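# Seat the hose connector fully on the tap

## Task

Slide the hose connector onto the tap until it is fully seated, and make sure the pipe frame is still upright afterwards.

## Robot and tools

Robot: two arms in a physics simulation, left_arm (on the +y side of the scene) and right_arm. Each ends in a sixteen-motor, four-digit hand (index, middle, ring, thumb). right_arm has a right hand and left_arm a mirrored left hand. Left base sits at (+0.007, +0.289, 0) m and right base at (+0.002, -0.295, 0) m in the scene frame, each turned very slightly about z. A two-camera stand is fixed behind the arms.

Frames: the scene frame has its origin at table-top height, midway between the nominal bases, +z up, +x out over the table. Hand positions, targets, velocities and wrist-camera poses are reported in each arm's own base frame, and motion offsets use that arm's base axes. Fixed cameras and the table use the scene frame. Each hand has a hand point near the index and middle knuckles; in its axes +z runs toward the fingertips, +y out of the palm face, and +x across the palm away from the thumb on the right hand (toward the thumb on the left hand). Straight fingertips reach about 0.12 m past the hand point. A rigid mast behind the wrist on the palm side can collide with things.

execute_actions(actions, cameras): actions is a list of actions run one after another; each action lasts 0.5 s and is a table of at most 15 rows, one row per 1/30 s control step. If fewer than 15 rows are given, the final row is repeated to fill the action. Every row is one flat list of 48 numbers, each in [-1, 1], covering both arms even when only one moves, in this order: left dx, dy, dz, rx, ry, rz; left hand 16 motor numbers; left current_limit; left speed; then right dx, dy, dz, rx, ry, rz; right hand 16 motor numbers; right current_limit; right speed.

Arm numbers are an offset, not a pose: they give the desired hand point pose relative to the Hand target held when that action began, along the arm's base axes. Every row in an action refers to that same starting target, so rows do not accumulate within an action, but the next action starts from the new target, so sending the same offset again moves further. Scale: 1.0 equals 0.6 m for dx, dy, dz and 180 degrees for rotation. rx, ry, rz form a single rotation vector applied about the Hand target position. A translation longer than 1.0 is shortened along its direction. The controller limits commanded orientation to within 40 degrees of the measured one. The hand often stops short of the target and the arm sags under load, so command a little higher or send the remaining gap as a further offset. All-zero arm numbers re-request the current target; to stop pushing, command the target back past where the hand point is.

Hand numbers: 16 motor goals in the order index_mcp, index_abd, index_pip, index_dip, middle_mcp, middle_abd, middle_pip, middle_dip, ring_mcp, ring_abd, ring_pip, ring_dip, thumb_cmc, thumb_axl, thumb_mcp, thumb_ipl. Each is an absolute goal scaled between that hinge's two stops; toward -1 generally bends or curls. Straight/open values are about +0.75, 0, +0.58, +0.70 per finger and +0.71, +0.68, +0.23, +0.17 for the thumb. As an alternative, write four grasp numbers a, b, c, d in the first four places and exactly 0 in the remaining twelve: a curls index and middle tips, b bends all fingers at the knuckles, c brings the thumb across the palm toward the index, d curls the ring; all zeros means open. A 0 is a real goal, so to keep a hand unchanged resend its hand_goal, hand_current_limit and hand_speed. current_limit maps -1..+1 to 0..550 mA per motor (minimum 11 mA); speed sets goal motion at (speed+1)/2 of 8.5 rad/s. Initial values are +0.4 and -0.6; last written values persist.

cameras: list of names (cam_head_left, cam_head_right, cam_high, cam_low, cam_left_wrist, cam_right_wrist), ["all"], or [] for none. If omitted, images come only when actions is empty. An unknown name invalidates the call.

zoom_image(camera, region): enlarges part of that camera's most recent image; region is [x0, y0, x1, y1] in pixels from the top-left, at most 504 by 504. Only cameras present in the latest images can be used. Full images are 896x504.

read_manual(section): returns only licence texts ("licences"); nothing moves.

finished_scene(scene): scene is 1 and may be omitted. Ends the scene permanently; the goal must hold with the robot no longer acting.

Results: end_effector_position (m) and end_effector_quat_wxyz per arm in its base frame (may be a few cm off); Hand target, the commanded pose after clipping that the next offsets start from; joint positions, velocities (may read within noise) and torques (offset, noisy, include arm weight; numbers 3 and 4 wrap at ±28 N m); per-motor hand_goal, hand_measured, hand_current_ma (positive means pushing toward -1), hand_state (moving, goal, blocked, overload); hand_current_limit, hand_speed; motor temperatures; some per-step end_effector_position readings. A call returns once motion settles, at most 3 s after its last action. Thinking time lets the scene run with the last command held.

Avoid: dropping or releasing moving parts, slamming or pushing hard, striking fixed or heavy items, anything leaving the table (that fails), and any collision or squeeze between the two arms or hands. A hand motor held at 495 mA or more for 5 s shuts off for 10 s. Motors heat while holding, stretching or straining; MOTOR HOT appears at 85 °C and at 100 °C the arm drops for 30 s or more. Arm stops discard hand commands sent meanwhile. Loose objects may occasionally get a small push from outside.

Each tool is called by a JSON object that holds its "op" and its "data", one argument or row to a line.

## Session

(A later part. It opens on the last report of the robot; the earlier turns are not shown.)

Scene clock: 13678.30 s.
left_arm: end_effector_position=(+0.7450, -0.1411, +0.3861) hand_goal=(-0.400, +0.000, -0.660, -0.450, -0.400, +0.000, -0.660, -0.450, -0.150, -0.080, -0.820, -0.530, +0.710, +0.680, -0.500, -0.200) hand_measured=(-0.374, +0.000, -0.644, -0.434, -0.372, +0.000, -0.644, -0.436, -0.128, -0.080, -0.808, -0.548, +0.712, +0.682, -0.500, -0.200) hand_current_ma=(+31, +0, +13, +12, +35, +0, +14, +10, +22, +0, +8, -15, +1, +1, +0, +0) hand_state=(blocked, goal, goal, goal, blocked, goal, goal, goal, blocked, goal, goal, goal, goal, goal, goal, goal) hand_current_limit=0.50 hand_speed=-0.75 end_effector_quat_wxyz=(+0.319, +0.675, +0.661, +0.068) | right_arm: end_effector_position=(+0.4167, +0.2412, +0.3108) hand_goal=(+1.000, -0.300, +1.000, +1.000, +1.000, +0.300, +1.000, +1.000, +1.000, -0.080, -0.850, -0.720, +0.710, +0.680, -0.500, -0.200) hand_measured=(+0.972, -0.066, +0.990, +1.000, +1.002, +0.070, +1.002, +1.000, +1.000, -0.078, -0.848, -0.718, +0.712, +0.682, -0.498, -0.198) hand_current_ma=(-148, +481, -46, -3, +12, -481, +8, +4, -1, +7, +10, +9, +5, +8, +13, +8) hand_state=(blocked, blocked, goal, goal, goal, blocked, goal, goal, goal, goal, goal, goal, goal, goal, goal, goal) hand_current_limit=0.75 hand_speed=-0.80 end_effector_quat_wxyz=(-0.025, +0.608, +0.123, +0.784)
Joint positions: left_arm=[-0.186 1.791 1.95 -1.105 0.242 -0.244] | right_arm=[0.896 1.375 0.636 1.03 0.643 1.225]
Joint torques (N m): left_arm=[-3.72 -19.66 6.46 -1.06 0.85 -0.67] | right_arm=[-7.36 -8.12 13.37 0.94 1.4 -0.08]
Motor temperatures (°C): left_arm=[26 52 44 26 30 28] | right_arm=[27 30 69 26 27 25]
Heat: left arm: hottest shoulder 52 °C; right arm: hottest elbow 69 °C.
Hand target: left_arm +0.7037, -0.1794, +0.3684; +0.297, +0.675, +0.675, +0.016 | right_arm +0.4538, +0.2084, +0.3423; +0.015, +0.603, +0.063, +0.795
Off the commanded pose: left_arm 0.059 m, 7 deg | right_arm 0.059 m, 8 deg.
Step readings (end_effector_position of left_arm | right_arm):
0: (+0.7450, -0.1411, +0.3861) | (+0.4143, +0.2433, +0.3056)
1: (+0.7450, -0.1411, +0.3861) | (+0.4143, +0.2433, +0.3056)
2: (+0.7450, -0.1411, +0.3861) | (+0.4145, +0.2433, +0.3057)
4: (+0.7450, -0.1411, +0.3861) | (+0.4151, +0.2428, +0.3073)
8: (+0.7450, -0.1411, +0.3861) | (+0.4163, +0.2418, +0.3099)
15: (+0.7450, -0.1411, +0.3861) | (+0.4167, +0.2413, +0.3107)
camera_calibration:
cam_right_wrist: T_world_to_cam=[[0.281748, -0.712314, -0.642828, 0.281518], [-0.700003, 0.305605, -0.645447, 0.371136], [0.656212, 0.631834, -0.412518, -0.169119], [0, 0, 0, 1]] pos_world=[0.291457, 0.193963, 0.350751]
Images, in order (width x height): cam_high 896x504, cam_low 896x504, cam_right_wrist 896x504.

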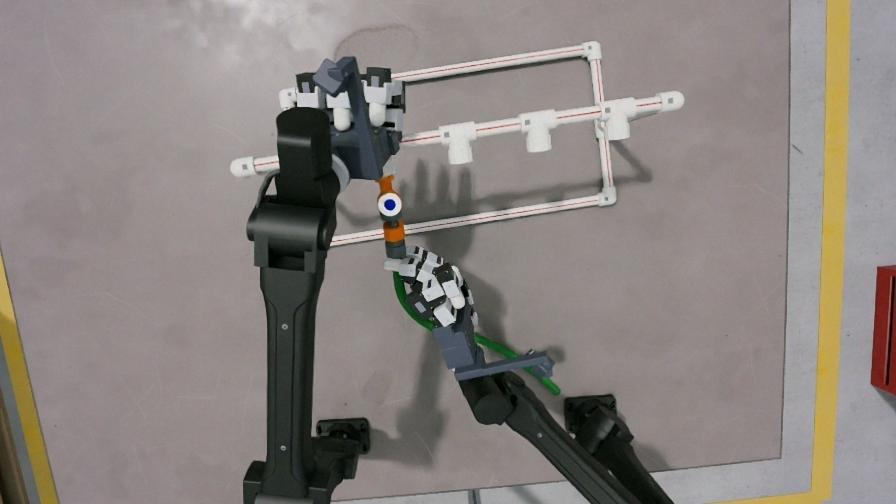

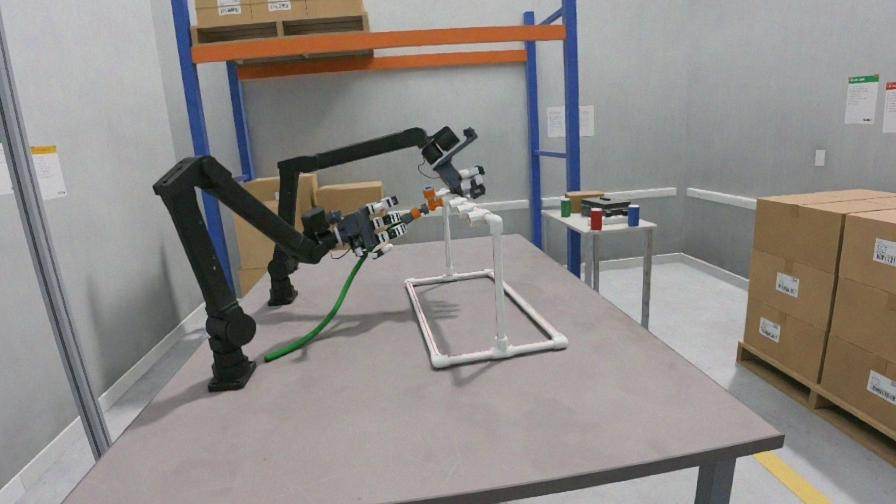

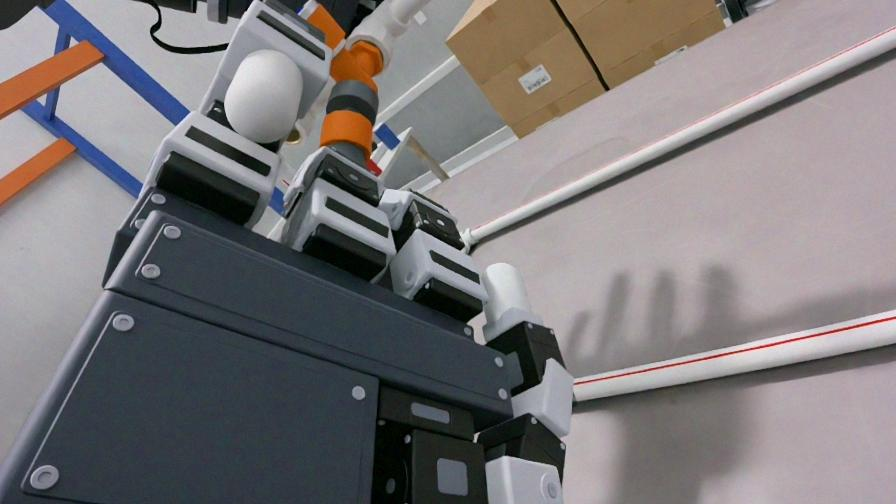

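{"op": "execute_actions", "data": {
  "actions": [
    [[-0.007,-0.006,-0.0023,0,0,0, -0.40,0.0,-0.66,-0.45, -0.40,0.0,-0.66,-0.45, -0.15,-0.08,-0.82,-0.53, 0.71,0.68,-0.5,-0.2, 0.5,-0.75, 0.0025,-0.0095,0,0,0,-0.0025, 1.0,-0.3,1.0,1.0, 1.0,0.3,1.0,1.0, 1.0,-0.08,-0.85,-0.72, 0.71,0.68,-0.5,-0.2, 0.75,-0.8],[-0.0142,-0.0114,-0.0047,0,0,0, -0.40,0.0,-0.66,-0.45, -0.40,0.0,-0.66,-0.45, -0.15,-0.08,-0.82,-0.53, 0.71,0.68,-0.5,-0.2, 0.5,-0.75, 0.005,-0.019,0,0,0,-0.005, 1.0,-0.3,1.0,1.0, 1.0,0.3,1.0,1.0, 1.0,-0.08,-0.85,-0.72, 0.71,0.68,-0.5,-0.2, 0.75,-0.8]],
    [[-0.007,-0.006,-0.0023,0,0,0, -0.40,0.0,-0.66,-0.45, -0.40,0.0,-0.66,-0.45, -0.15,-0.08,-0.82,-0.53, 0.71,0.68,-0.5,-0.2, 0.5,-0.75, 0.013,-0.0121,0.0036,0,0,-0.005, 1.0,-0.3,1.0,1.0, 1.0,0.3,1.0,1.0, 1.0,-0.08,-0.85,-0.72, 0.71,0.68,-0.5,-0.2, 0.75,-0.8],[-0.0142,-0.0114,-0.0047,0,0,0, -0.40,0.0,-0.66,-0.45, -0.40,0.0,-0.66,-0.45, -0.15,-0.08,-0.82,-0.53, 0.71,0.68,-0.5,-0.2, 0.5,-0.75, 0.026,-0.0243,0.0073,0,0,-0.0102, 1.0,-0.3,1.0,1.0, 1.0,0.3,1.0,1.0, 1.0,-0.08,-0.85,-0.72, 0.71,0.68,-0.5,-0.2, 0.75,-0.8]]
  ],
  "cameras": ["cam_high","cam_low"]
}}

{"op": "zoom_image", "data": {
  "camera": "cam_high",
  "region": [360, 180, 430, 270]
}}

{"op": "zoom_image", "data": {
  "camera": "cam_low",
  "region": [390, 180, 450, 240]
}}

Scene clock: 13799.87 s.
left_arm: end_effector_position=(+0.7078, -0.1764, +0.4102) hand_goal=(-0.400, +0.000, -0.660, -0.450, -0.400, +0.000, -0.660, -0.450, -0.150, -0.080, -0.820, -0.530, +0.710, +0.680, -0.500, -0.200) hand_measured=(-0.382, +0.000, -0.636, -0.444, -0.372, +0.000, -0.644, -0.436, -0.128, -0.080, -0.808, -0.548, +0.672, +0.600, -0.494, -0.196) hand_current_ma=(+16, +0, +25, +3, +35, +0, +14, +10, +22, +0, +7, -15, -53, -230, +5, +2) hand_state=(goal, goal, blocked, goal, blocked, goal, goal, goal, blocked, goal, goal, goal, blocked, blocked, goal, goal) hand_current_limit=0.50 hand_speed=-0.75 end_effector_quat_wxyz=(+0.335, +0.676, +0.653, +0.064) | right_arm: end_effector_position=(+0.4404, +0.2005, +0.3147) hand_goal=(+1.000, -0.300, +1.000, +1.000, +1.000, +0.300, +1.000, +1.000, +1.000, -0.080, -0.850, -0.720, +0.710, +0.680, -0.500, -0.200) hand_measured=(+0.964, -0.066, +0.986, +0.996, +1.002, +0.070, +1.002, +1.000, +1.000, -0.078, -0.848, -0.718, +0.712, +0.682, -0.498, -0.198) hand_current_ma=(-191, +481, -64, -16, +11, -481, +8, +4, -1, +7, +10, +9, +5, +8, +14, +8) hand_state=(blocked, blocked, goal, goal, goal, blocked, goal, goal, goal, goal, goal, goal, goal, goal, goal, goal) hand_current_limit=0.75 hand_speed=-0.80 end_effector_quat_wxyz=(+0.011, +0.616, +0.099, +0.782)
Joint positions: left_arm=[-0.251 1.701 1.877 -1.083 0.23 -0.296] | right_arm=[0.794 1.361 0.643 0.997 0.63 1.231]
Joint torques (N m): left_arm=[-1.49 -15.38 6.32 -0.47 0.64 -0.47] | right_arm=[-5.3 -7.18 14.08 1.29 1.03 -0.04]
Motor temperatures (°C): left_arm=[27 52 42 26 31 28] | right_arm=[27 31 67 26 31 25]
Heat: left arm: hottest shoulder 52 °C; right arm: hottest elbow 67 °C.
Hand target: left_arm +0.6867, -0.1932, +0.3627; +0.297, +0.676, +0.675, +0.016 | right_arm +0.4724, +0.1826, +0.3467; +0.033, +0.604, +0.049, +0.794
Off the commanded pose: left_arm 0.055 m, 7 deg | right_arm 0.049 m, 7 deg.
Step readings (end_effector_position of left_arm | right_arm):
0: (+0.7450, -0.1411, +0.3861) | (+0.4167, +0.2412, +0.3108)
1: (+0.7450, -0.1411, +0.3861) | (+0.4167, +0.2412, +0.3108)
2: (+0.7449, -0.1411, +0.3858) | (+0.4168, +0.2411, +0.3110)
4: (+0.7446, -0.1414, +0.3862) | (+0.4173, +0.2409, +0.3115)
8: (+0.7433, -0.1418, +0.3872) | (+0.4179, +0.2391, +0.3136)
15: (+0.7411, -0.1431, +0.3904) | (+0.4180, +0.2390, +0.3137)
16: (+0.7409, -0.1433, +0.3907) | (+0.4180, +0.2390, +0.3136)
17: (+0.7404, -0.1437, +0.3911) | (+0.4182, +0.2390, +0.3138)
19: (+0.7396, -0.1444, +0.3927) | (+0.4196, +0.2381, +0.3142)
23: (+0.7351, -0.1470, +0.4001) | (+0.4231, +0.2342, +0.3142)
30: (+0.7092, -0.1735, +0.4055) | (+0.4369, +0.2074, +0.3151)
Images, in order (width x height): cam_high 896x504, cam_low 896x504.

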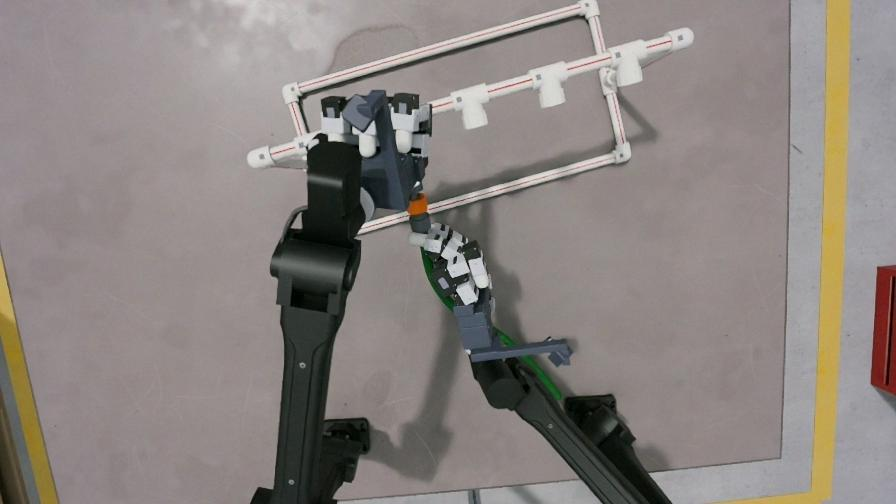

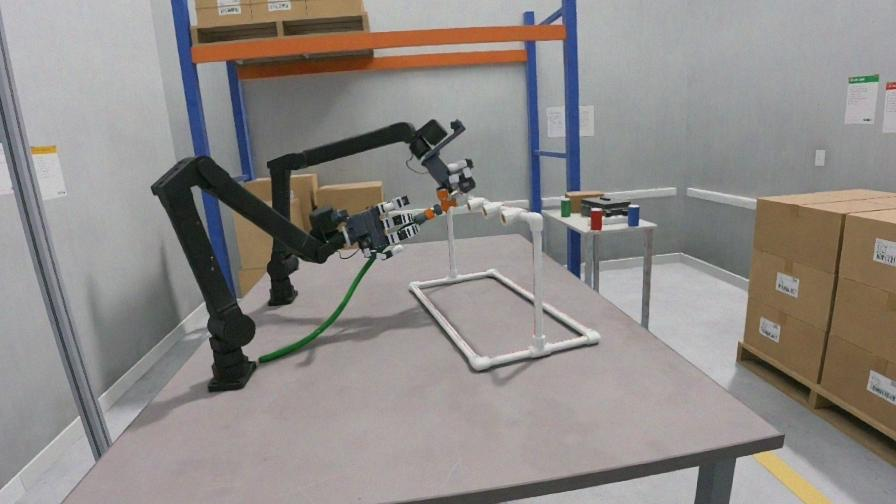

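Scaled by 5.600.

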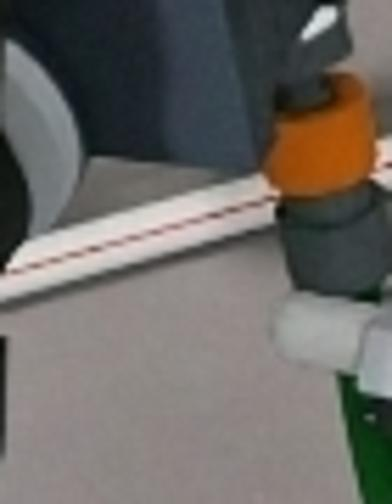

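Scaled by 8.400.

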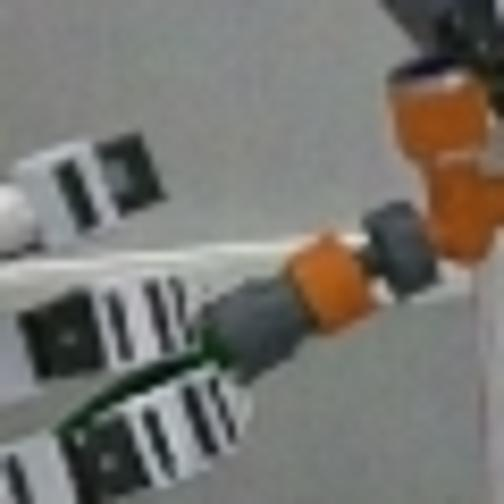

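{"op": "execute_actions", "data": {
  "actions": [
    [[0.01,0.0,0.02,0,0,0, -0.40,0.0,-0.66,-0.45, -0.40,0.0,-0.66,-0.45, -0.15,-0.08,-0.82,-0.53, 0.71,0.68,-0.5,-0.2, 0.5,-0.75, -0.0125,0.0165,-0.01,0,0,0.0055, 1.0,-0.3,1.0,1.0, 1.0,0.3,1.0,1.0, 1.0,-0.08,-0.85,-0.72, 0.71,0.68,-0.5,-0.2, 0.75,-0.8],[0.03,0.01,0.06,0,0,0, -0.40,0.0,-0.66,-0.45, -0.40,0.0,-0.66,-0.45, -0.15,-0.08,-0.82,-0.53, 0.71,0.68,-0.5,-0.2, 0.5,-0.75, -0.025,0.033,-0.02,0,0,0.011, 1.0,-0.3,1.0,1.0, 1.0,0.3,1.0,1.0, 1.0,-0.08,-0.85,-0.72, 0.71,0.68,-0.5,-0.2, 0.75,-0.8]],
    [[0.06,0.02,0.08,0,0,0, -0.40,0.0,-0.66,-0.45, -0.40,0.0,-0.66,-0.45, -0.15,-0.08,-0.82,-0.53, 0.71,0.68,-0.5,-0.2, 0.5,-0.75, 0,0,0,0,0,0, 1.0,-0.3,1.0,1.0, 1.0,0.3,1.0,1.0, 1.0,-0.08,-0.85,-0.72, 0.71,0.68,-0.5,-0.2, 0.75,-0.8]]
  ],
  "cameras": ["cam_high","cam_low"]
}}

{"op": "zoom_image", "data": {
  "camera": "cam_high",
  "region": [370, 160, 460, 260]
}}

{"op": "zoom_image", "data": {
  "camera": "cam_low",
  "region": [390, 170, 470, 250]
}}

Scene clock: 13847.47 s.
left_arm: end_effector_position=(+0.7318, -0.1805, +0.4116) hand_goal=(-0.400, +0.000, -0.660, -0.450, -0.400, +0.000, -0.660, -0.450, -0.150, -0.080, -0.820, -0.530, +0.710, +0.680, -0.500, -0.200) hand_measured=(-0.380, +0.000, -0.636, -0.444, -0.372, +0.000, -0.644, -0.436, -0.128, -0.080, -0.808, -0.548, +0.718, +0.688, -0.500, -0.200) hand_current_ma=(+20, +0, +25, +3, +35, +0, +14, +10, +22, +0, +7, -15, +4, +6, +0, +0) hand_state=(blocked, goal, blocked, goal, blocked, goal, goal, goal, blocked, goal, goal, goal, goal, goal, goal, goal) hand_current_limit=0.50 hand_speed=-0.75 end_effector_quat_wxyz=(+0.275, +0.676, +0.683, +0.001) | right_arm: end_effector_position=(+0.4429, +0.2031, +0.3130) hand_goal=(+1.000, -0.300, +1.000, +1.000, +1.000, +0.300, +1.000, +1.000, +1.000, -0.080, -0.850, -0.720, +0.710, +0.680, -0.500, -0.200) hand_measured=(+0.960, -0.066, +0.986, +0.998, +1.000, +0.070, +1.000, +1.000, +1.000, -0.078, -0.848, -0.718, +0.712, +0.682, -0.498, -0.198) hand_current_ma=(-211, +481, -72, -8, +4, -481, +3, +2, -1, +7, +10, +9, +5, +8, +14, +8) hand_state=(blocked, blocked, goal, goal, goal, blocked, goal, goal, goal, goal, goal, goal, goal, goal, goal, goal) hand_current_limit=0.75 hand_speed=-0.80 end_effector_quat_wxyz=(+0.018, +0.618, +0.086, +0.781)
Joint positions: left_arm=[-0.241 1.911 2.276 -1.445 0.273 -0.32] | right_arm=[0.801 1.387 0.664 1.008 0.666 1.231]
Joint torques (N m): left_arm=[1.79 -16.85 15.72 1.29 0.21 0.24] | right_arm=[-2.14 -7.41 11.78 2.3 0.23 -0.07]
Motor temperatures (°C): left_arm=[26 49 42 26 30 28] | right_arm=[27 30 64 26 30 25]
Heat: left arm: hottest shoulder 49 °C; right arm: hottest elbow 64 °C.
Hand target: left_arm +0.7406, -0.1752, +0.4465; +0.297, +0.676, +0.675, +0.016 | right_arm +0.4574, +0.2023, +0.3347; +0.020, +0.604, +0.059, +0.795
Off the commanded pose: left_arm 0.037 m, 3 deg | right_arm 0.026 m, 4 deg.
Step readings (end_effector_position of left_arm | right_arm):
0: (+0.7078, -0.1764, +0.4102) | (+0.4404, +0.2005, +0.3147)
1: (+0.7078, -0.1764, +0.4102) | (+0.4404, +0.2005, +0.3147)
2: (+0.7077, -0.1764, +0.4102) | (+0.4404, +0.2005, +0.3147)
4: (+0.7069, -0.1765, +0.4111) | (+0.4400, +0.2007, +0.3144)
8: (+0.7015, -0.1778, +0.4100) | (+0.4392, +0.2019, +0.3135)
15: (+0.7000, -0.1757, +0.4061) | (+0.4400, +0.2019, +0.3127)
16: (+0.7000, -0.1757, +0.4064) | (+0.4400, +0.2019, +0.3128)
17: (+0.7005, -0.1755, +0.4069) | (+0.4401, +0.2019, +0.3126)
19: (+0.7058, -0.1773, +0.4080) | (+0.4405, +0.2019, +0.3131)
23: (+0.7225, -0.1798, +0.4108) | (+0.4423, +0.2029, +0.3132)
30: (+0.7300, -0.1806, +0.4119) | (+0.4429, +0.2031, +0.3130)
Images, in order (width x height): cam_high 896x504, cam_low 896x504.

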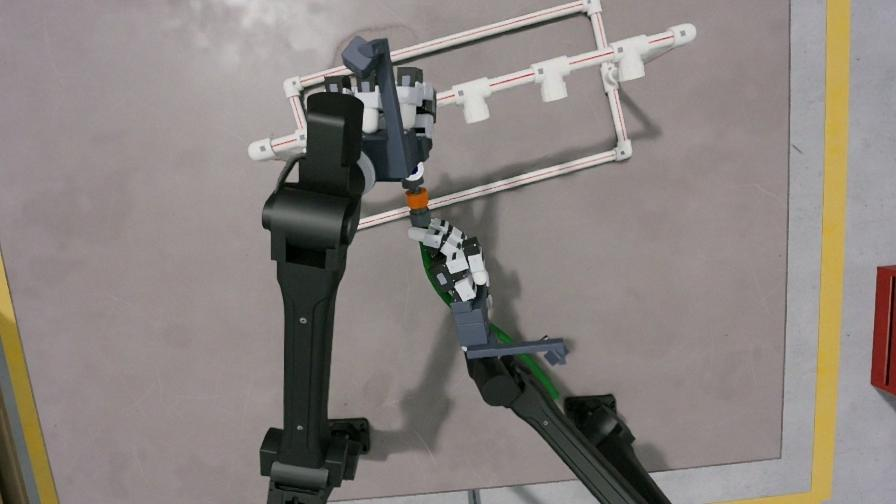

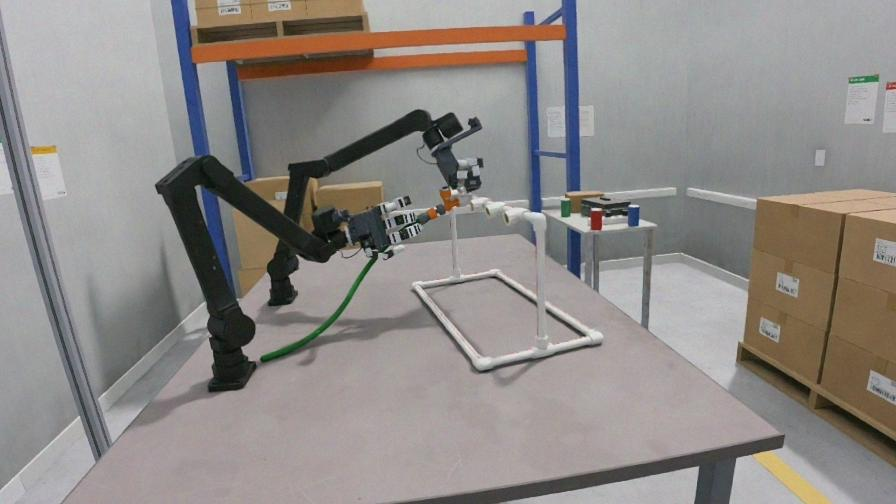

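Scaled by 5.040.

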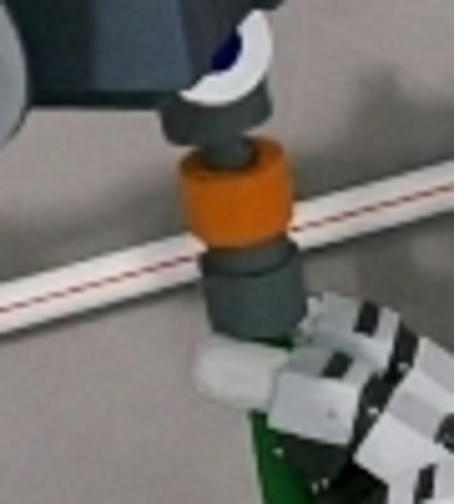

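Scaled by 6.300.

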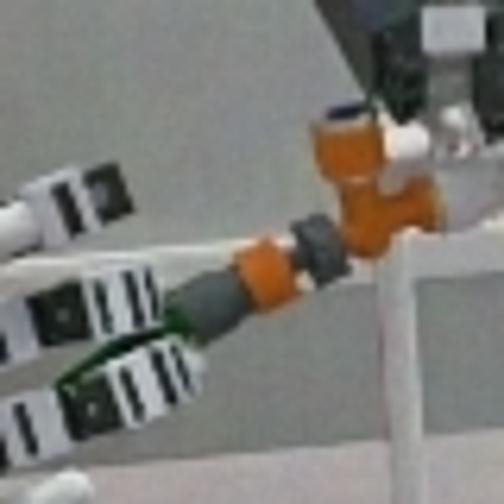

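{"op": "execute_actions", "data": {
  "actions": [
    [[0.02,0,0.05,0,0,0, -0.40,0.0,-0.66,-0.45, -0.40,0.0,-0.66,-0.45, -0.15,-0.08,-0.82,-0.53, 0.71,0.68,-0.5,-0.2, 0.5,-0.75, 0.0164,-0.0057,0,0,0,0.0208, 1.0,-0.3,1.0,1.0, 1.0,0.3,1.0,1.0, 1.0,-0.08,-0.85,-0.72, 0.71,0.68,-0.5,-0.2, 0.75,-0.8],[0.05,0,0.1,0,0,0, -0.40,0.0,-0.66,-0.45, -0.40,0.0,-0.66,-0.45, -0.15,-0.08,-0.82,-0.53, 0.71,0.68,-0.5,-0.2, 0.5,-0.75, 0.0328,-0.0115,0,0,0,0.0417, 1.0,-0.3,1.0,1.0, 1.0,0.3,1.0,1.0, 1.0,-0.08,-0.85,-0.72, 0.71,0.68,-0.5,-0.2, 0.75,-0.8]],
    [[0.0,0,0.0,0.003,-0.018,0.006, -0.40,0.0,-0.66,-0.45, -0.40,0.0,-0.66,-0.45, -0.15,-0.08,-0.82,-0.53, 0.71,0.68,-0.5,-0.2, 0.5,-0.75, 0.0158,-0.0034,0,0,0,0.0195, 1.0,-0.3,1.0,1.0, 1.0,0.3,1.0,1.0, 1.0,-0.08,-0.85,-0.72, 0.71,0.68,-0.5,-0.2, 0.75,-0.8],[0.0,0,0.0,0.0059,-0.0366,0.0126, -0.40,0.0,-0.66,-0.45, -0.40,0.0,-0.66,-0.45, -0.15,-0.08,-0.82,-0.53, 0.71,0.68,-0.5,-0.2, 0.5,-0.75, 0.0317,-0.0068,0,0,0,0.0389, 1.0,-0.3,1.0,1.0, 1.0,0.3,1.0,1.0, 1.0,-0.08,-0.85,-0.72, 0.71,0.68,-0.5,-0.2, 0.75,-0.8]]
  ],
  "cameras": ["cam_high","cam_low"]
}}

{"op": "zoom_image", "data": {
  "camera": "cam_high",
  "region": [370, 160, 460, 260]
}}

Scene clock: 13990.47 s.
left_arm: end_effector_position=(+0.7750, -0.1701, +0.4734) hand_goal=(-0.400, +0.000, -0.660, -0.450, -0.400, +0.000, -0.660, -0.450, -0.150, -0.080, -0.820, -0.530, +0.710, +0.680, -0.500, -0.200) hand_measured=(-0.380, +0.000, -0.636, -0.444, -0.372, +0.000, -0.644, -0.436, -0.128, -0.080, -0.808, -0.548, +0.716, +0.686, -0.500, -0.200) hand_current_ma=(+21, +0, +25, +3, +35, +0, +14, +10, +22, +0, +7, -15, +3, +3, +0, +0) hand_state=(blocked, goal, blocked, goal, blocked, goal, goal, goal, blocked, goal, goal, goal, goal, goal, goal, goal) hand_current_limit=0.50 hand_speed=-0.75 end_effector_quat_wxyz=(+0.305, +0.664, +0.681, +0.053) | right_arm: end_effector_position=(+0.4934, +0.1983, +0.3139) hand_goal=(+1.000, -0.300, +1.000, +1.000, +1.000, +0.300, +1.000, +1.000, +1.000, -0.080, -0.850, -0.720, +0.710, +0.680, -0.500, -0.200) hand_measured=(+0.962, -0.066, +0.990, +0.998, +1.000, +0.070, +1.000, +1.000, +1.000, -0.078, -0.848, -0.718, +0.712, +0.682, -0.498, -0.198) hand_current_ma=(-203, +481, -52, -13, +2, -481, +1, +1, -1, +7, +10, +9, +5, +8, +14, +8) hand_state=(blocked, blocked, goal, goal, goal, blocked, goal, goal, goal, goal, goal, goal, goal, goal, goal, goal) hand_current_limit=0.75 hand_speed=-0.80 end_effector_quat_wxyz=(-0.075, +0.603, +0.152, +0.779)
Joint positions: left_arm=[-0.228 2.158 2.819 -1.635 0.217 -0.32] | right_arm=[0.636 1.372 0.664 0.947 0.285 1.351]
Joint torques (N m): left_arm=[-0.38 -18.84 14.08 1.61 -0.05 0.08] | right_arm=[-1.67 -10.4 9.24 1.68 -0.08 0.14]
Motor temperatures (°C): left_arm=[26 48 60 26 29 27] | right_arm=[26 30 61 27 26 25]
Heat: left arm: hottest elbow 60 °C; right arm: hottest elbow 61 °C.
Hand target: left_arm +0.7706, -0.1750, +0.5068; +0.328, +0.663, +0.670, +0.067 | right_arm +0.4961, +0.1915, +0.3347; -0.081, +0.591, +0.135, +0.791
Off the commanded pose: left_arm 0.034 m, 3 deg | right_arm 0.022 m, 3 deg.
Step readings (end_effector_position of left_arm | right_arm):
0: (+0.7318, -0.1806, +0.4118) | (+0.4429, +0.2031, +0.3130)
1: (+0.7318, -0.1803, +0.4121) | (+0.4430, +0.2034, +0.3130)
2: (+0.7320, -0.1803, +0.4135) | (+0.4442, +0.2047, +0.3137)
4: (+0.7378, -0.1812, +0.4234) | (+0.4521, +0.2061, +0.3160)
8: (+0.7529, -0.1811, +0.4539) | (+0.4663, +0.2020, +0.3153)
15: (+0.7611, -0.1785, +0.4876) | (+0.4703, +0.2017, +0.3132)
16: (+0.7621, -0.1784, +0.4892) | (+0.4706, +0.2025, +0.3131)
17: (+0.7635, -0.1777, +0.4897) | (+0.4717, +0.2038, +0.3134)
19: (+0.7668, -0.1740, +0.4874) | (+0.4784, +0.2046, +0.3159)
23: (+0.7716, -0.1706, +0.4788) | (+0.4894, +0.1997, +0.3165)
30: (+0.7753, -0.1702, +0.4709) | (+0.4930, +0.1983, +0.3148)
Images, in order (width x height): cam_high 896x504, cam_low 896x504.

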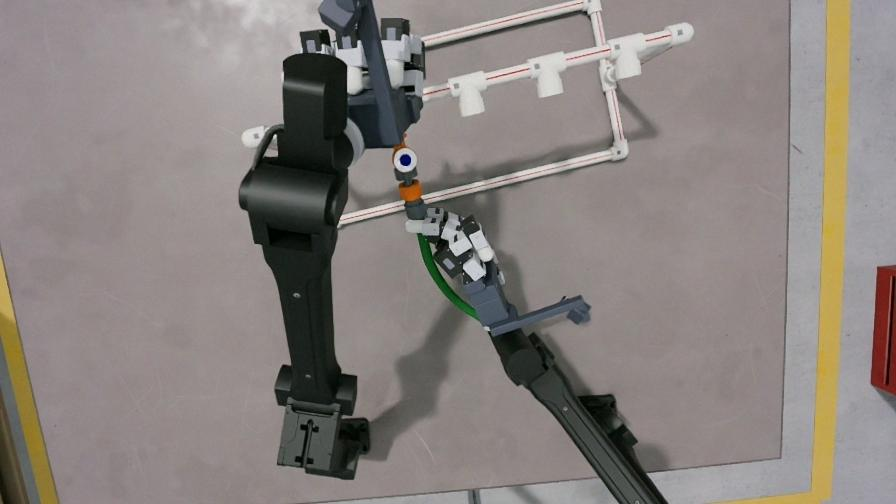

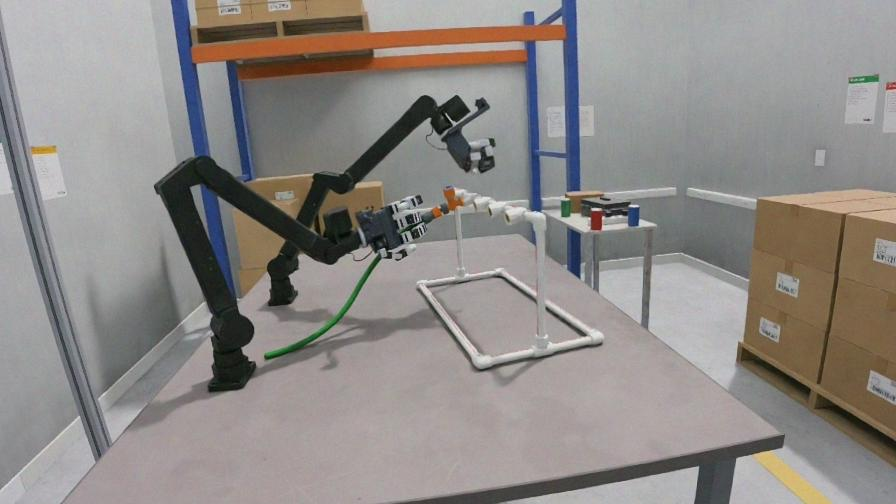

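Scaled by 5.040.

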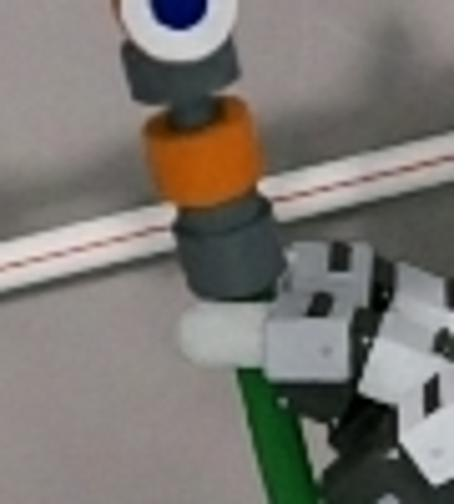

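{"op": "execute_actions", "data": {
  "actions": [
    [[0.005,0,0.0,0.003,-0.018,0.006, -0.40,0.0,-0.66,-0.45, -0.40,0.0,-0.66,-0.45, -0.15,-0.08,-0.82,-0.53, 0.71,0.68,-0.5,-0.2, 0.5,-0.75, 0.0158,-0.0018,0,0,0,0.0278, 1.0,-0.3,1.0,1.0, 1.0,0.3,1.0,1.0, 1.0,-0.08,-0.85,-0.72, 0.71,0.68,-0.5,-0.2, 0.75,-0.8],[0.01,0,0.0,0.0059,-0.0366,0.0126, -0.40,0.0,-0.66,-0.45, -0.40,0.0,-0.66,-0.45, -0.15,-0.08,-0.82,-0.53, 0.71,0.68,-0.5,-0.2, 0.5,-0.75, 0.0317,-0.0037,0,0,0,0.0556, 1.0,-0.3,1.0,1.0, 1.0,0.3,1.0,1.0, 1.0,-0.08,-0.85,-0.72, 0.71,0.68,-0.5,-0.2, 0.75,-0.8]],
    [[0.005,0,0.0,0.003,-0.018,0.006, -0.40,0.0,-0.66,-0.45, -0.40,0.0,-0.66,-0.45, -0.15,-0.08,-0.82,-0.53, 0.71,0.68,-0.5,-0.2, 0.5,-0.75, 0,0,0,0,0,0, 1.0,-0.3,1.0,1.0, 1.0,0.3,1.0,1.0, 1.0,-0.08,-0.85,-0.72, 0.71,0.68,-0.5,-0.2, 0.75,-0.8],[0.01,0,0.0,0.0059,-0.0366,0.0126, -0.40,0.0,-0.66,-0.45, -0.40,0.0,-0.66,-0.45, -0.15,-0.08,-0.82,-0.53, 0.71,0.68,-0.5,-0.2, 0.5,-0.75, 0,0,0,0,0,0, 1.0,-0.3,1.0,1.0, 1.0,0.3,1.0,1.0, 1.0,-0.08,-0.85,-0.72, 0.71,0.68,-0.5,-0.2, 0.75,-0.8]]
  ],
  "cameras": ["cam_high","cam_low"]
}}

{"op": "zoom_image", "data": {
  "camera": "cam_high",
  "region": [370, 140, 460, 240]
}}

{"op": "zoom_image", "data": {
  "camera": "cam_low",
  "region": [400, 170, 480, 250]
}}

Scene clock: 14021.77 s.
left_arm: end_effector_position=(+0.7919, -0.1712, +0.4840) hand_goal=(-0.400, +0.000, -0.660, -0.450, -0.400, +0.000, -0.660, -0.450, -0.150, -0.080, -0.820, -0.530, +0.710, +0.680, -0.500, -0.200) hand_measured=(-0.380, +0.000, -0.636, -0.444, -0.372, +0.000, -0.644, -0.436, -0.128, -0.080, -0.808, -0.548, +0.716, +0.686, -0.500, -0.200) hand_current_ma=(+21, +0, +25, +3, +35, +0, +14, +10, +22, +0, +7, -15, +3, +3, +0, +0) hand_state=(blocked, goal, blocked, goal, blocked, goal, goal, goal, blocked, goal, goal, goal, goal, goal, goal, goal) hand_current_limit=0.50 hand_speed=-0.75 end_effector_quat_wxyz=(+0.369, +0.637, +0.657, +0.161) | right_arm: end_effector_position=(+0.5162, +0.1941, +0.3174) hand_goal=(+1.000, -0.300, +1.000, +1.000, +1.000, +0.300, +1.000, +1.000, +1.000, -0.080, -0.850, -0.720, +0.710, +0.680, -0.500, -0.200) hand_measured=(+0.970, -0.066, +0.990, +0.998, +1.000, +0.070, +1.000, +1.000, +1.000, -0.078, -0.848, -0.718, +0.712, +0.682, -0.498, -0.198) hand_current_ma=(-159, +481, -45, -11, +2, -481, +1, +1, -1, +7, +10, +9, +5, +8, +14, +8) hand_state=(blocked, blocked, goal, goal, goal, blocked, goal, goal, goal, goal, goal, goal, goal, goal, goal, goal) hand_current_limit=0.75 hand_speed=-0.80 end_effector_quat_wxyz=(-0.143, +0.588, +0.197, +0.772)
Joint positions: left_arm=[-0.256 1.933 2.307 -1.118 0.076 -0.321] | right_arm=[0.525 1.359 0.664 0.928 0.018 1.426]
Joint torques (N m): left_arm=[0.09 -19.72 9.44 2.7 -0.13 -0.04] | right_arm=[-1.26 -10.4 8.59 1.85 -0.08 0.16]
Motor temperatures (°C): left_arm=[26 49 56 26 28 27] | right_arm=[26 30 59 27 26 25]
Heat: left arm: hottest elbow 56 °C; right arm: hottest elbow 59 °C.
Hand target: left_arm +0.7827, -0.1750, +0.5066; +0.388, +0.630, +0.652, +0.168 | right_arm +0.5152, +0.1892, +0.3347; -0.149, +0.577, +0.186, +0.781
Off the commanded pose: left_arm 0.025 m, 3 deg | right_arm 0.018 m, 2 deg.
Step readings (end_effector_position of left_arm | right_arm):
0: (+0.7750, -0.1701, +0.4734) | (+0.4934, +0.1983, +0.3139)
1: (+0.7750, -0.1699, +0.4734) | (+0.4935, +0.1989, +0.3142)
2: (+0.7755, -0.1689, +0.4738) | (+0.4946, +0.2008, +0.3146)
4: (+0.7796, -0.1673, +0.4777) | (+0.5007, +0.2054, +0.3161)
8: (+0.7845, -0.1671, +0.4806) | (+0.5114, +0.1982, +0.3186)
15: (+0.7844, -0.1699, +0.4812) | (+0.5161, +0.1928, +0.3182)
16: (+0.7845, -0.1696, +0.4815) | (+0.5161, +0.1932, +0.3181)
17: (+0.7848, -0.1688, +0.4822) | (+0.5161, +0.1936, +0.3180)
19: (+0.7858, -0.1677, +0.4843) | (+0.5161, +0.1939, +0.3178)
23: (+0.7867, -0.1691, +0.4859) | (+0.5162, +0.1940, +0.3175)
30: (+0.7898, -0.1703, +0.4860) | (+0.5162, +0.1941, +0.3174)
Images, in order (width x height): cam_high 896x504, cam_low 896x504.

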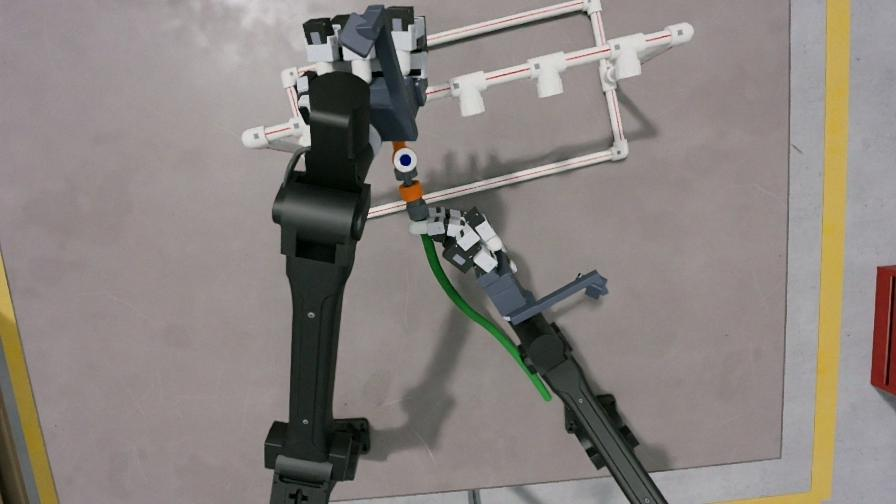

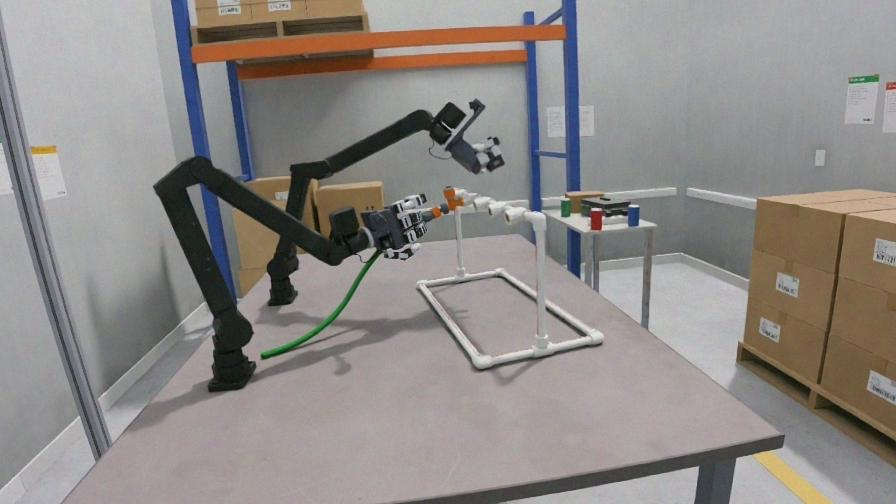

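Scaled by 5.040.

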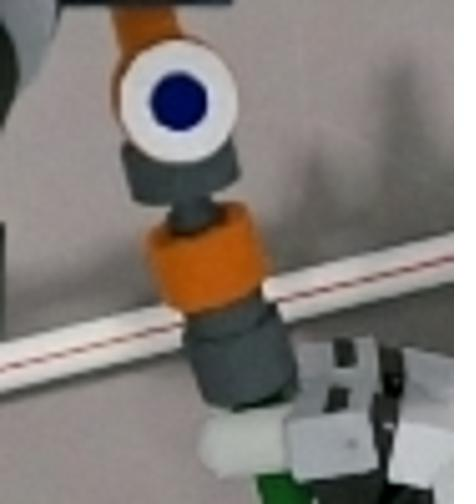

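Scaled by 6.300.

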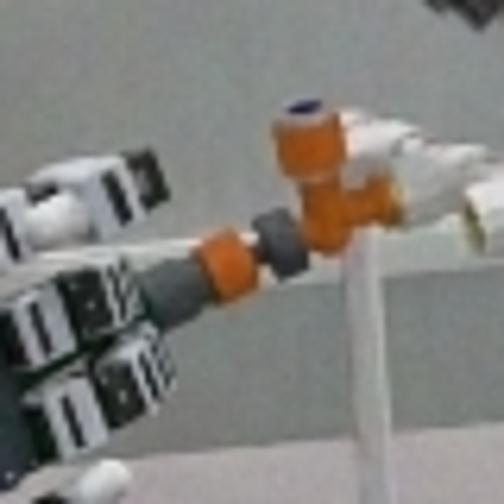

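{"op": "execute_actions", "data": {
  "actions": [
    [[0.0175,0.01,-0.026,0,0,0, -0.40,0.0,-0.66,-0.45, -0.40,0.0,-0.66,-0.45, -0.15,-0.08,-0.82,-0.53, 0.71,0.68,-0.5,-0.2, 0.5,-0.75, 0,0,0,0,0,0, 1.0,-0.3,1.0,1.0, 1.0,0.3,1.0,1.0, 1.0,-0.08,-0.85,-0.72, 0.71,0.68,-0.5,-0.2, 0.75,-0.8],[0.035,0.02,-0.055,0,0,0, -0.40,0.0,-0.66,-0.45, -0.40,0.0,-0.66,-0.45, -0.15,-0.08,-0.82,-0.53, 0.71,0.68,-0.5,-0.2, 0.5,-0.75, 0,0,0,0,0,0, 1.0,-0.3,1.0,1.0, 1.0,0.3,1.0,1.0, 1.0,-0.08,-0.85,-0.72, 0.71,0.68,-0.5,-0.2, 0.75,-0.8]],
    [[0.035,0.022,-0.06,0,0,0, -0.40,0.0,-0.66,-0.45, -0.40,0.0,-0.66,-0.45, -0.15,-0.08,-0.82,-0.53, 0.71,0.68,-0.5,-0.2, 0.5,-0.75, 0,0,0,0,0,0, 1.0,-0.3,1.0,1.0, 1.0,0.3,1.0,1.0, 1.0,-0.08,-0.85,-0.72, 0.71,0.68,-0.5,-0.2, 0.75,-0.8]]
  ],
  "cameras": ["cam_high","cam_low","cam_left_wrist"]
}}

Scene clock: 14057.80 s.
left_arm: end_effector_position=(+0.8233, -0.1502, +0.4305) hand_goal=(-0.400, +0.000, -0.660, -0.450, -0.400, +0.000, -0.660, -0.450, -0.150, -0.080, -0.820, -0.530, +0.710, +0.680, -0.500, -0.200) hand_measured=(-0.380, +0.000, -0.636, -0.444, -0.372, +0.000, -0.644, -0.436, -0.128, -0.080, -0.808, -0.548, +0.716, +0.686, -0.500, -0.200) hand_current_ma=(+21, +0, +25, +3, +35, +0, +14, +10, +22, +0, +7, -15, +3, +3, +0, +0) hand_state=(blocked, goal, blocked, goal, blocked, goal, goal, goal, blocked, goal, goal, goal, goal, goal, goal, goal) hand_current_limit=0.50 hand_speed=-0.75 end_effector_quat_wxyz=(+0.380, +0.627, +0.661, +0.160) | right_arm: end_effector_position=(+0.5162, +0.1941, +0.3174) hand_goal=(+1.000, -0.300, +1.000, +1.000, +1.000, +0.300, +1.000, +1.000, +1.000, -0.080, -0.850, -0.720, +0.710, +0.680, -0.500, -0.200) hand_measured=(+0.970, -0.066, +0.990, +0.998, +1.000, +0.070, +1.000, +1.000, +1.000, -0.078, -0.848, -0.718, +0.712, +0.682, -0.498, -0.198) hand_current_ma=(-159, +481, -45, -11, +2, -481, +1, +1, -1, +7, +10, +9, +5, +8, +14, +8) hand_state=(blocked, blocked, goal, goal, goal, blocked, goal, goal, goal, goal, goal, goal, goal, goal, goal, goal) hand_current_limit=0.75 hand_speed=-0.80 end_effector_quat_wxyz=(-0.143, +0.588, +0.197, +0.772)
Joint positions: left_arm=[-0.214 1.956 2.184 -0.954 0.111 -0.316] | right_arm=[0.525 1.359 0.664 0.928 0.018 1.426]
Joint torques (N m): left_arm=[0.79 -19.02 10.24 2.78 0.07 0.3] | right_arm=[-1.26 -10.46 8.58 1.84 -0.09 0.16]
Motor temperatures (°C): left_arm=[26 46 52 27 28 27] | right_arm=[26 31 56 27 26 25]
Heat: left arm: hottest elbow 52 °C; right arm: hottest elbow 56 °C.
Hand target: left_arm +0.8246, -0.1499, +0.4377; +0.388, +0.630, +0.652, +0.168 | right_arm +0.5152, +0.1892, +0.3347; -0.149, +0.577, +0.186, +0.781
Off the commanded pose: left_arm 0.008 m, 2 deg | right_arm 0.018 m, 2 deg.
Step readings (end_effector_position of left_arm | right_arm):
0: (+0.7917, -0.1712, +0.4847) | (+0.5162, +0.1941, +0.3174)
1: (+0.7917, -0.1712, +0.4848) | (+0.5162, +0.1941, +0.3174)
2: (+0.7921, -0.1713, +0.4845) | (+0.5162, +0.1941, +0.3174)
4: (+0.7939, -0.1726, +0.4834) | (+0.5162, +0.1941, +0.3174)
8: (+0.7982, -0.1741, +0.4729) | (+0.5162, +0.1941, +0.3174)
15: (+0.8010, -0.1706, +0.4674) | (+0.5162, +0.1941, +0.3174)
16: (+0.8013, -0.1706, +0.4677) | (+0.5162, +0.1941, +0.3174)
17: (+0.8026, -0.1695, +0.4672) | (+0.5162, +0.1941, +0.3174)
19: (+0.8062, -0.1683, +0.4649) | (+0.5162, +0.1941, +0.3174)
23: (+0.8130, -0.1602, +0.4485) | (+0.5162, +0.1941, +0.3174)
30: (+0.8226, -0.1503, +0.4302) | (+0.5162, +0.1941, +0.3174)
camera_calibration:
cam_left_wrist: T_world_to_cam=[[-0.512358, -0.842636, -0.165691, 0.331041], [-0.848288, 0.52665, -0.0552024, 0.757446], [0.133777, 0.112271, -0.984631, 0.458905], [0, 0, 0, 1]] pos_world=[0.750753, -0.171483, 0.548516]
Images, in order (width x height): cam_high 896x504, cam_low 896x504, cam_left_wrist 896x504.

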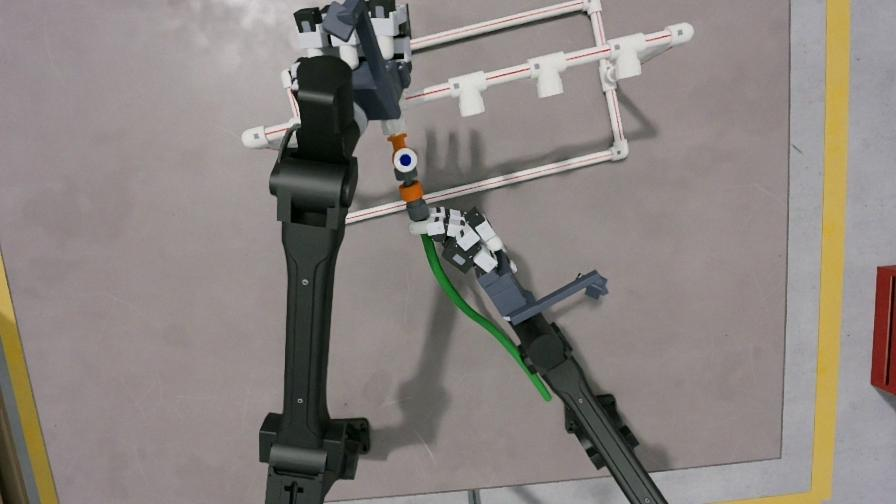

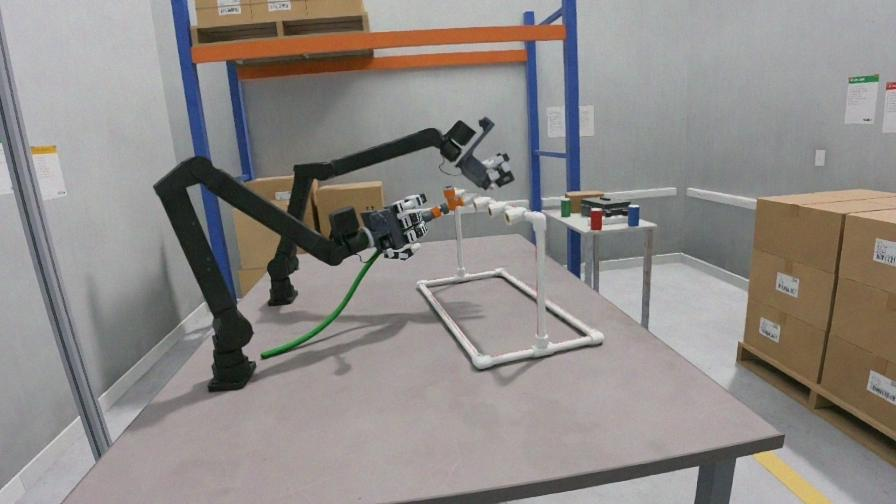

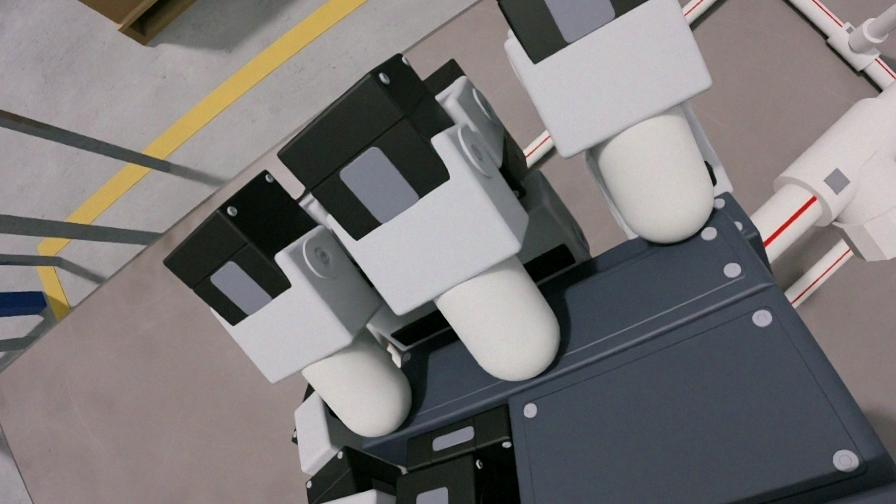

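{"op": "execute_actions", "data": {
  "actions": [
    [[-0.0285,-0.0055,-0.027,0,0,0, -0.40,0.0,-0.66,-0.45, -0.40,0.0,-0.66,-0.45, -0.15,-0.08,-0.82,-0.53, 0.71,0.68,-0.5,-0.2, 0.5,-0.75, 0,0,0,0,0,0, 1.0,-0.3,1.0,1.0, 1.0,0.3,1.0,1.0, 1.0,-0.08,-0.85,-0.72, 0.71,0.68,-0.5,-0.2, 0.75,-0.8],[-0.0575,-0.011,-0.0545,0,0,0, -0.40,0.0,-0.66,-0.45, -0.40,0.0,-0.66,-0.45, -0.15,-0.08,-0.82,-0.53, 0.71,0.68,-0.5,-0.2, 0.5,-0.75, 0,0,0,0,0,0, 1.0,-0.3,1.0,1.0, 1.0,0.3,1.0,1.0, 1.0,-0.08,-0.85,-0.72, 0.71,0.68,-0.5,-0.2, 0.75,-0.8]]
  ],
  "cameras": ["cam_high","cam_low"]
}}

Scene clock: 14076.80 s.
left_arm: end_effector_position=(+0.7982, -0.1449, +0.4050) hand_goal=(-0.400, +0.000, -0.660, -0.450, -0.400, +0.000, -0.660, -0.450, -0.150, -0.080, -0.820, -0.530, +0.710, +0.680, -0.500, -0.200) hand_measured=(-0.378, +0.000, -0.636, -0.444, -0.372, +0.000, -0.644, -0.436, -0.128, -0.080, -0.808, -0.548, +0.716, +0.686, -0.500, -0.200) hand_current_ma=(+22, +0, +25, +3, +35, +0, +14, +10, +25, +0, +7, -14, +3, +3, +0, +0) hand_state=(blocked, goal, blocked, goal, blocked, goal, goal, goal, blocked, goal, goal, goal, goal, goal, goal, goal) hand_current_limit=0.50 hand_speed=-0.75 end_effector_quat_wxyz=(+0.388, +0.622, +0.658, +0.170) | right_arm: end_effector_position=(+0.5162, +0.1944, +0.3174) hand_goal=(+1.000, -0.300, +1.000, +1.000, +1.000, +0.300, +1.000, +1.000, +1.000, -0.080, -0.850, -0.720, +0.710, +0.680, -0.500, -0.200) hand_measured=(+0.970, -0.066, +0.992, +0.998, +1.000, +0.070, +1.000, +1.000, +1.000, -0.078, -0.848, -0.718, +0.712, +0.682, -0.498, -0.198) hand_current_ma=(-155, +481, -41, -11, +2, -481, +1, +1, -1, +7, +10, +9, +5, +8, +14, +8) hand_state=(blocked, blocked, goal, goal, goal, blocked, goal, goal, goal, goal, goal, goal, goal, goal, goal, goal) hand_current_limit=0.75 hand_speed=-0.80 end_effector_quat_wxyz=(-0.144, +0.588, +0.197, +0.771)
Joint positions: left_arm=[-0.218 1.847 1.938 -0.79 0.096 -0.319] | right_arm=[0.525 1.359 0.664 0.928 0.016 1.427]
Joint torques (N m): left_arm=[-0.38 -18.73 8.94 2.17 -0.01 0.14] | right_arm=[-1.26 -10.46 8.59 1.85 -0.02 0.16]
Motor temperatures (°C): left_arm=[26 46 50 27 28 27] | right_arm=[26 31 55 27 25 25]
Heat: left arm: hottest elbow 50 °C; right arm: hottest elbow 55 °C.
Hand target: left_arm +0.7901, -0.1564, +0.4049; +0.388, +0.630, +0.652, +0.168 | right_arm +0.5152, +0.1892, +0.3347; -0.150, +0.577, +0.186, +0.781
Off the commanded pose: left_arm 0.014 m, 1 deg | right_arm 0.018 m, 2 deg.
Step readings (end_effector_position of left_arm | right_arm):
0: (+0.8233, -0.1503, +0.4305) | (+0.5162, +0.1941, +0.3174)
1: (+0.8233, -0.1503, +0.4301) | (+0.5162, +0.1941, +0.3174)
2: (+0.8233, -0.1503, +0.4286) | (+0.5162, +0.1941, +0.3174)
4: (+0.8181, -0.1486, +0.4190) | (+0.5162, +0.1941, +0.3174)
8: (+0.8046, -0.1471, +0.3989) | (+0.5162, +0.1941, +0.3174)
15: (+0.7984, -0.1449, +0.4048) | (+0.5162, +0.1944, +0.3174)
Images, in order (width x height): cam_high 896x504, cam_low 896x504.

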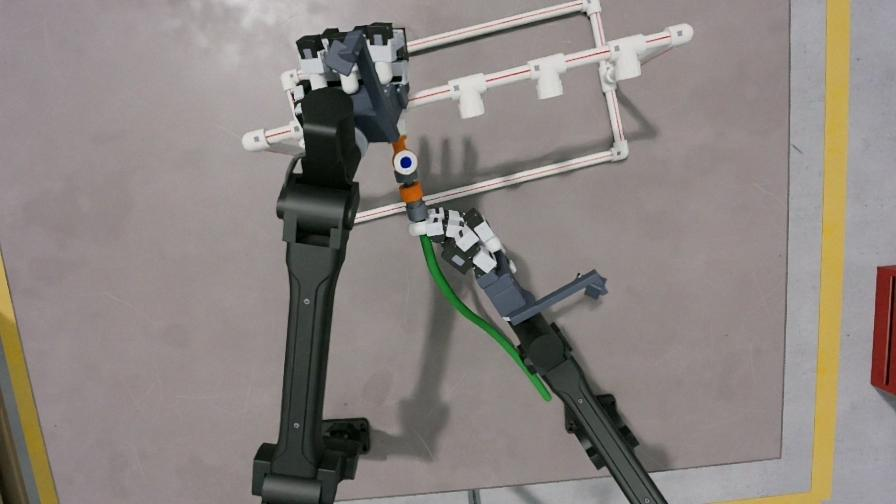

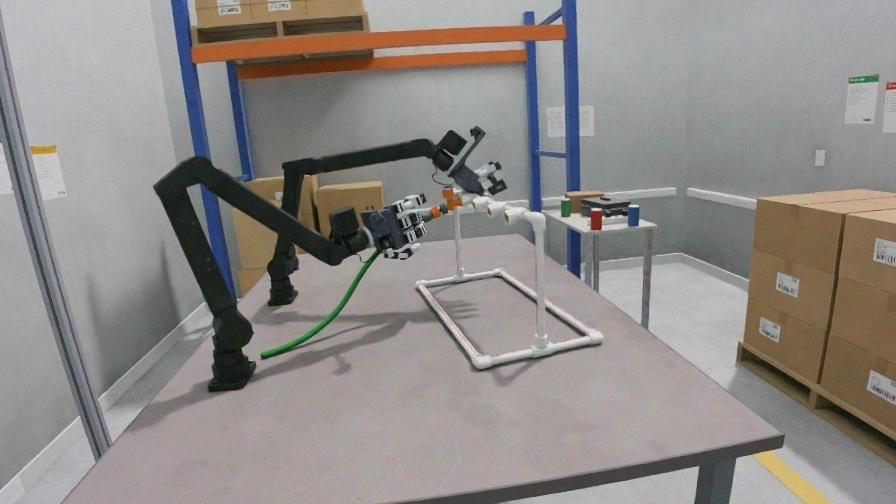

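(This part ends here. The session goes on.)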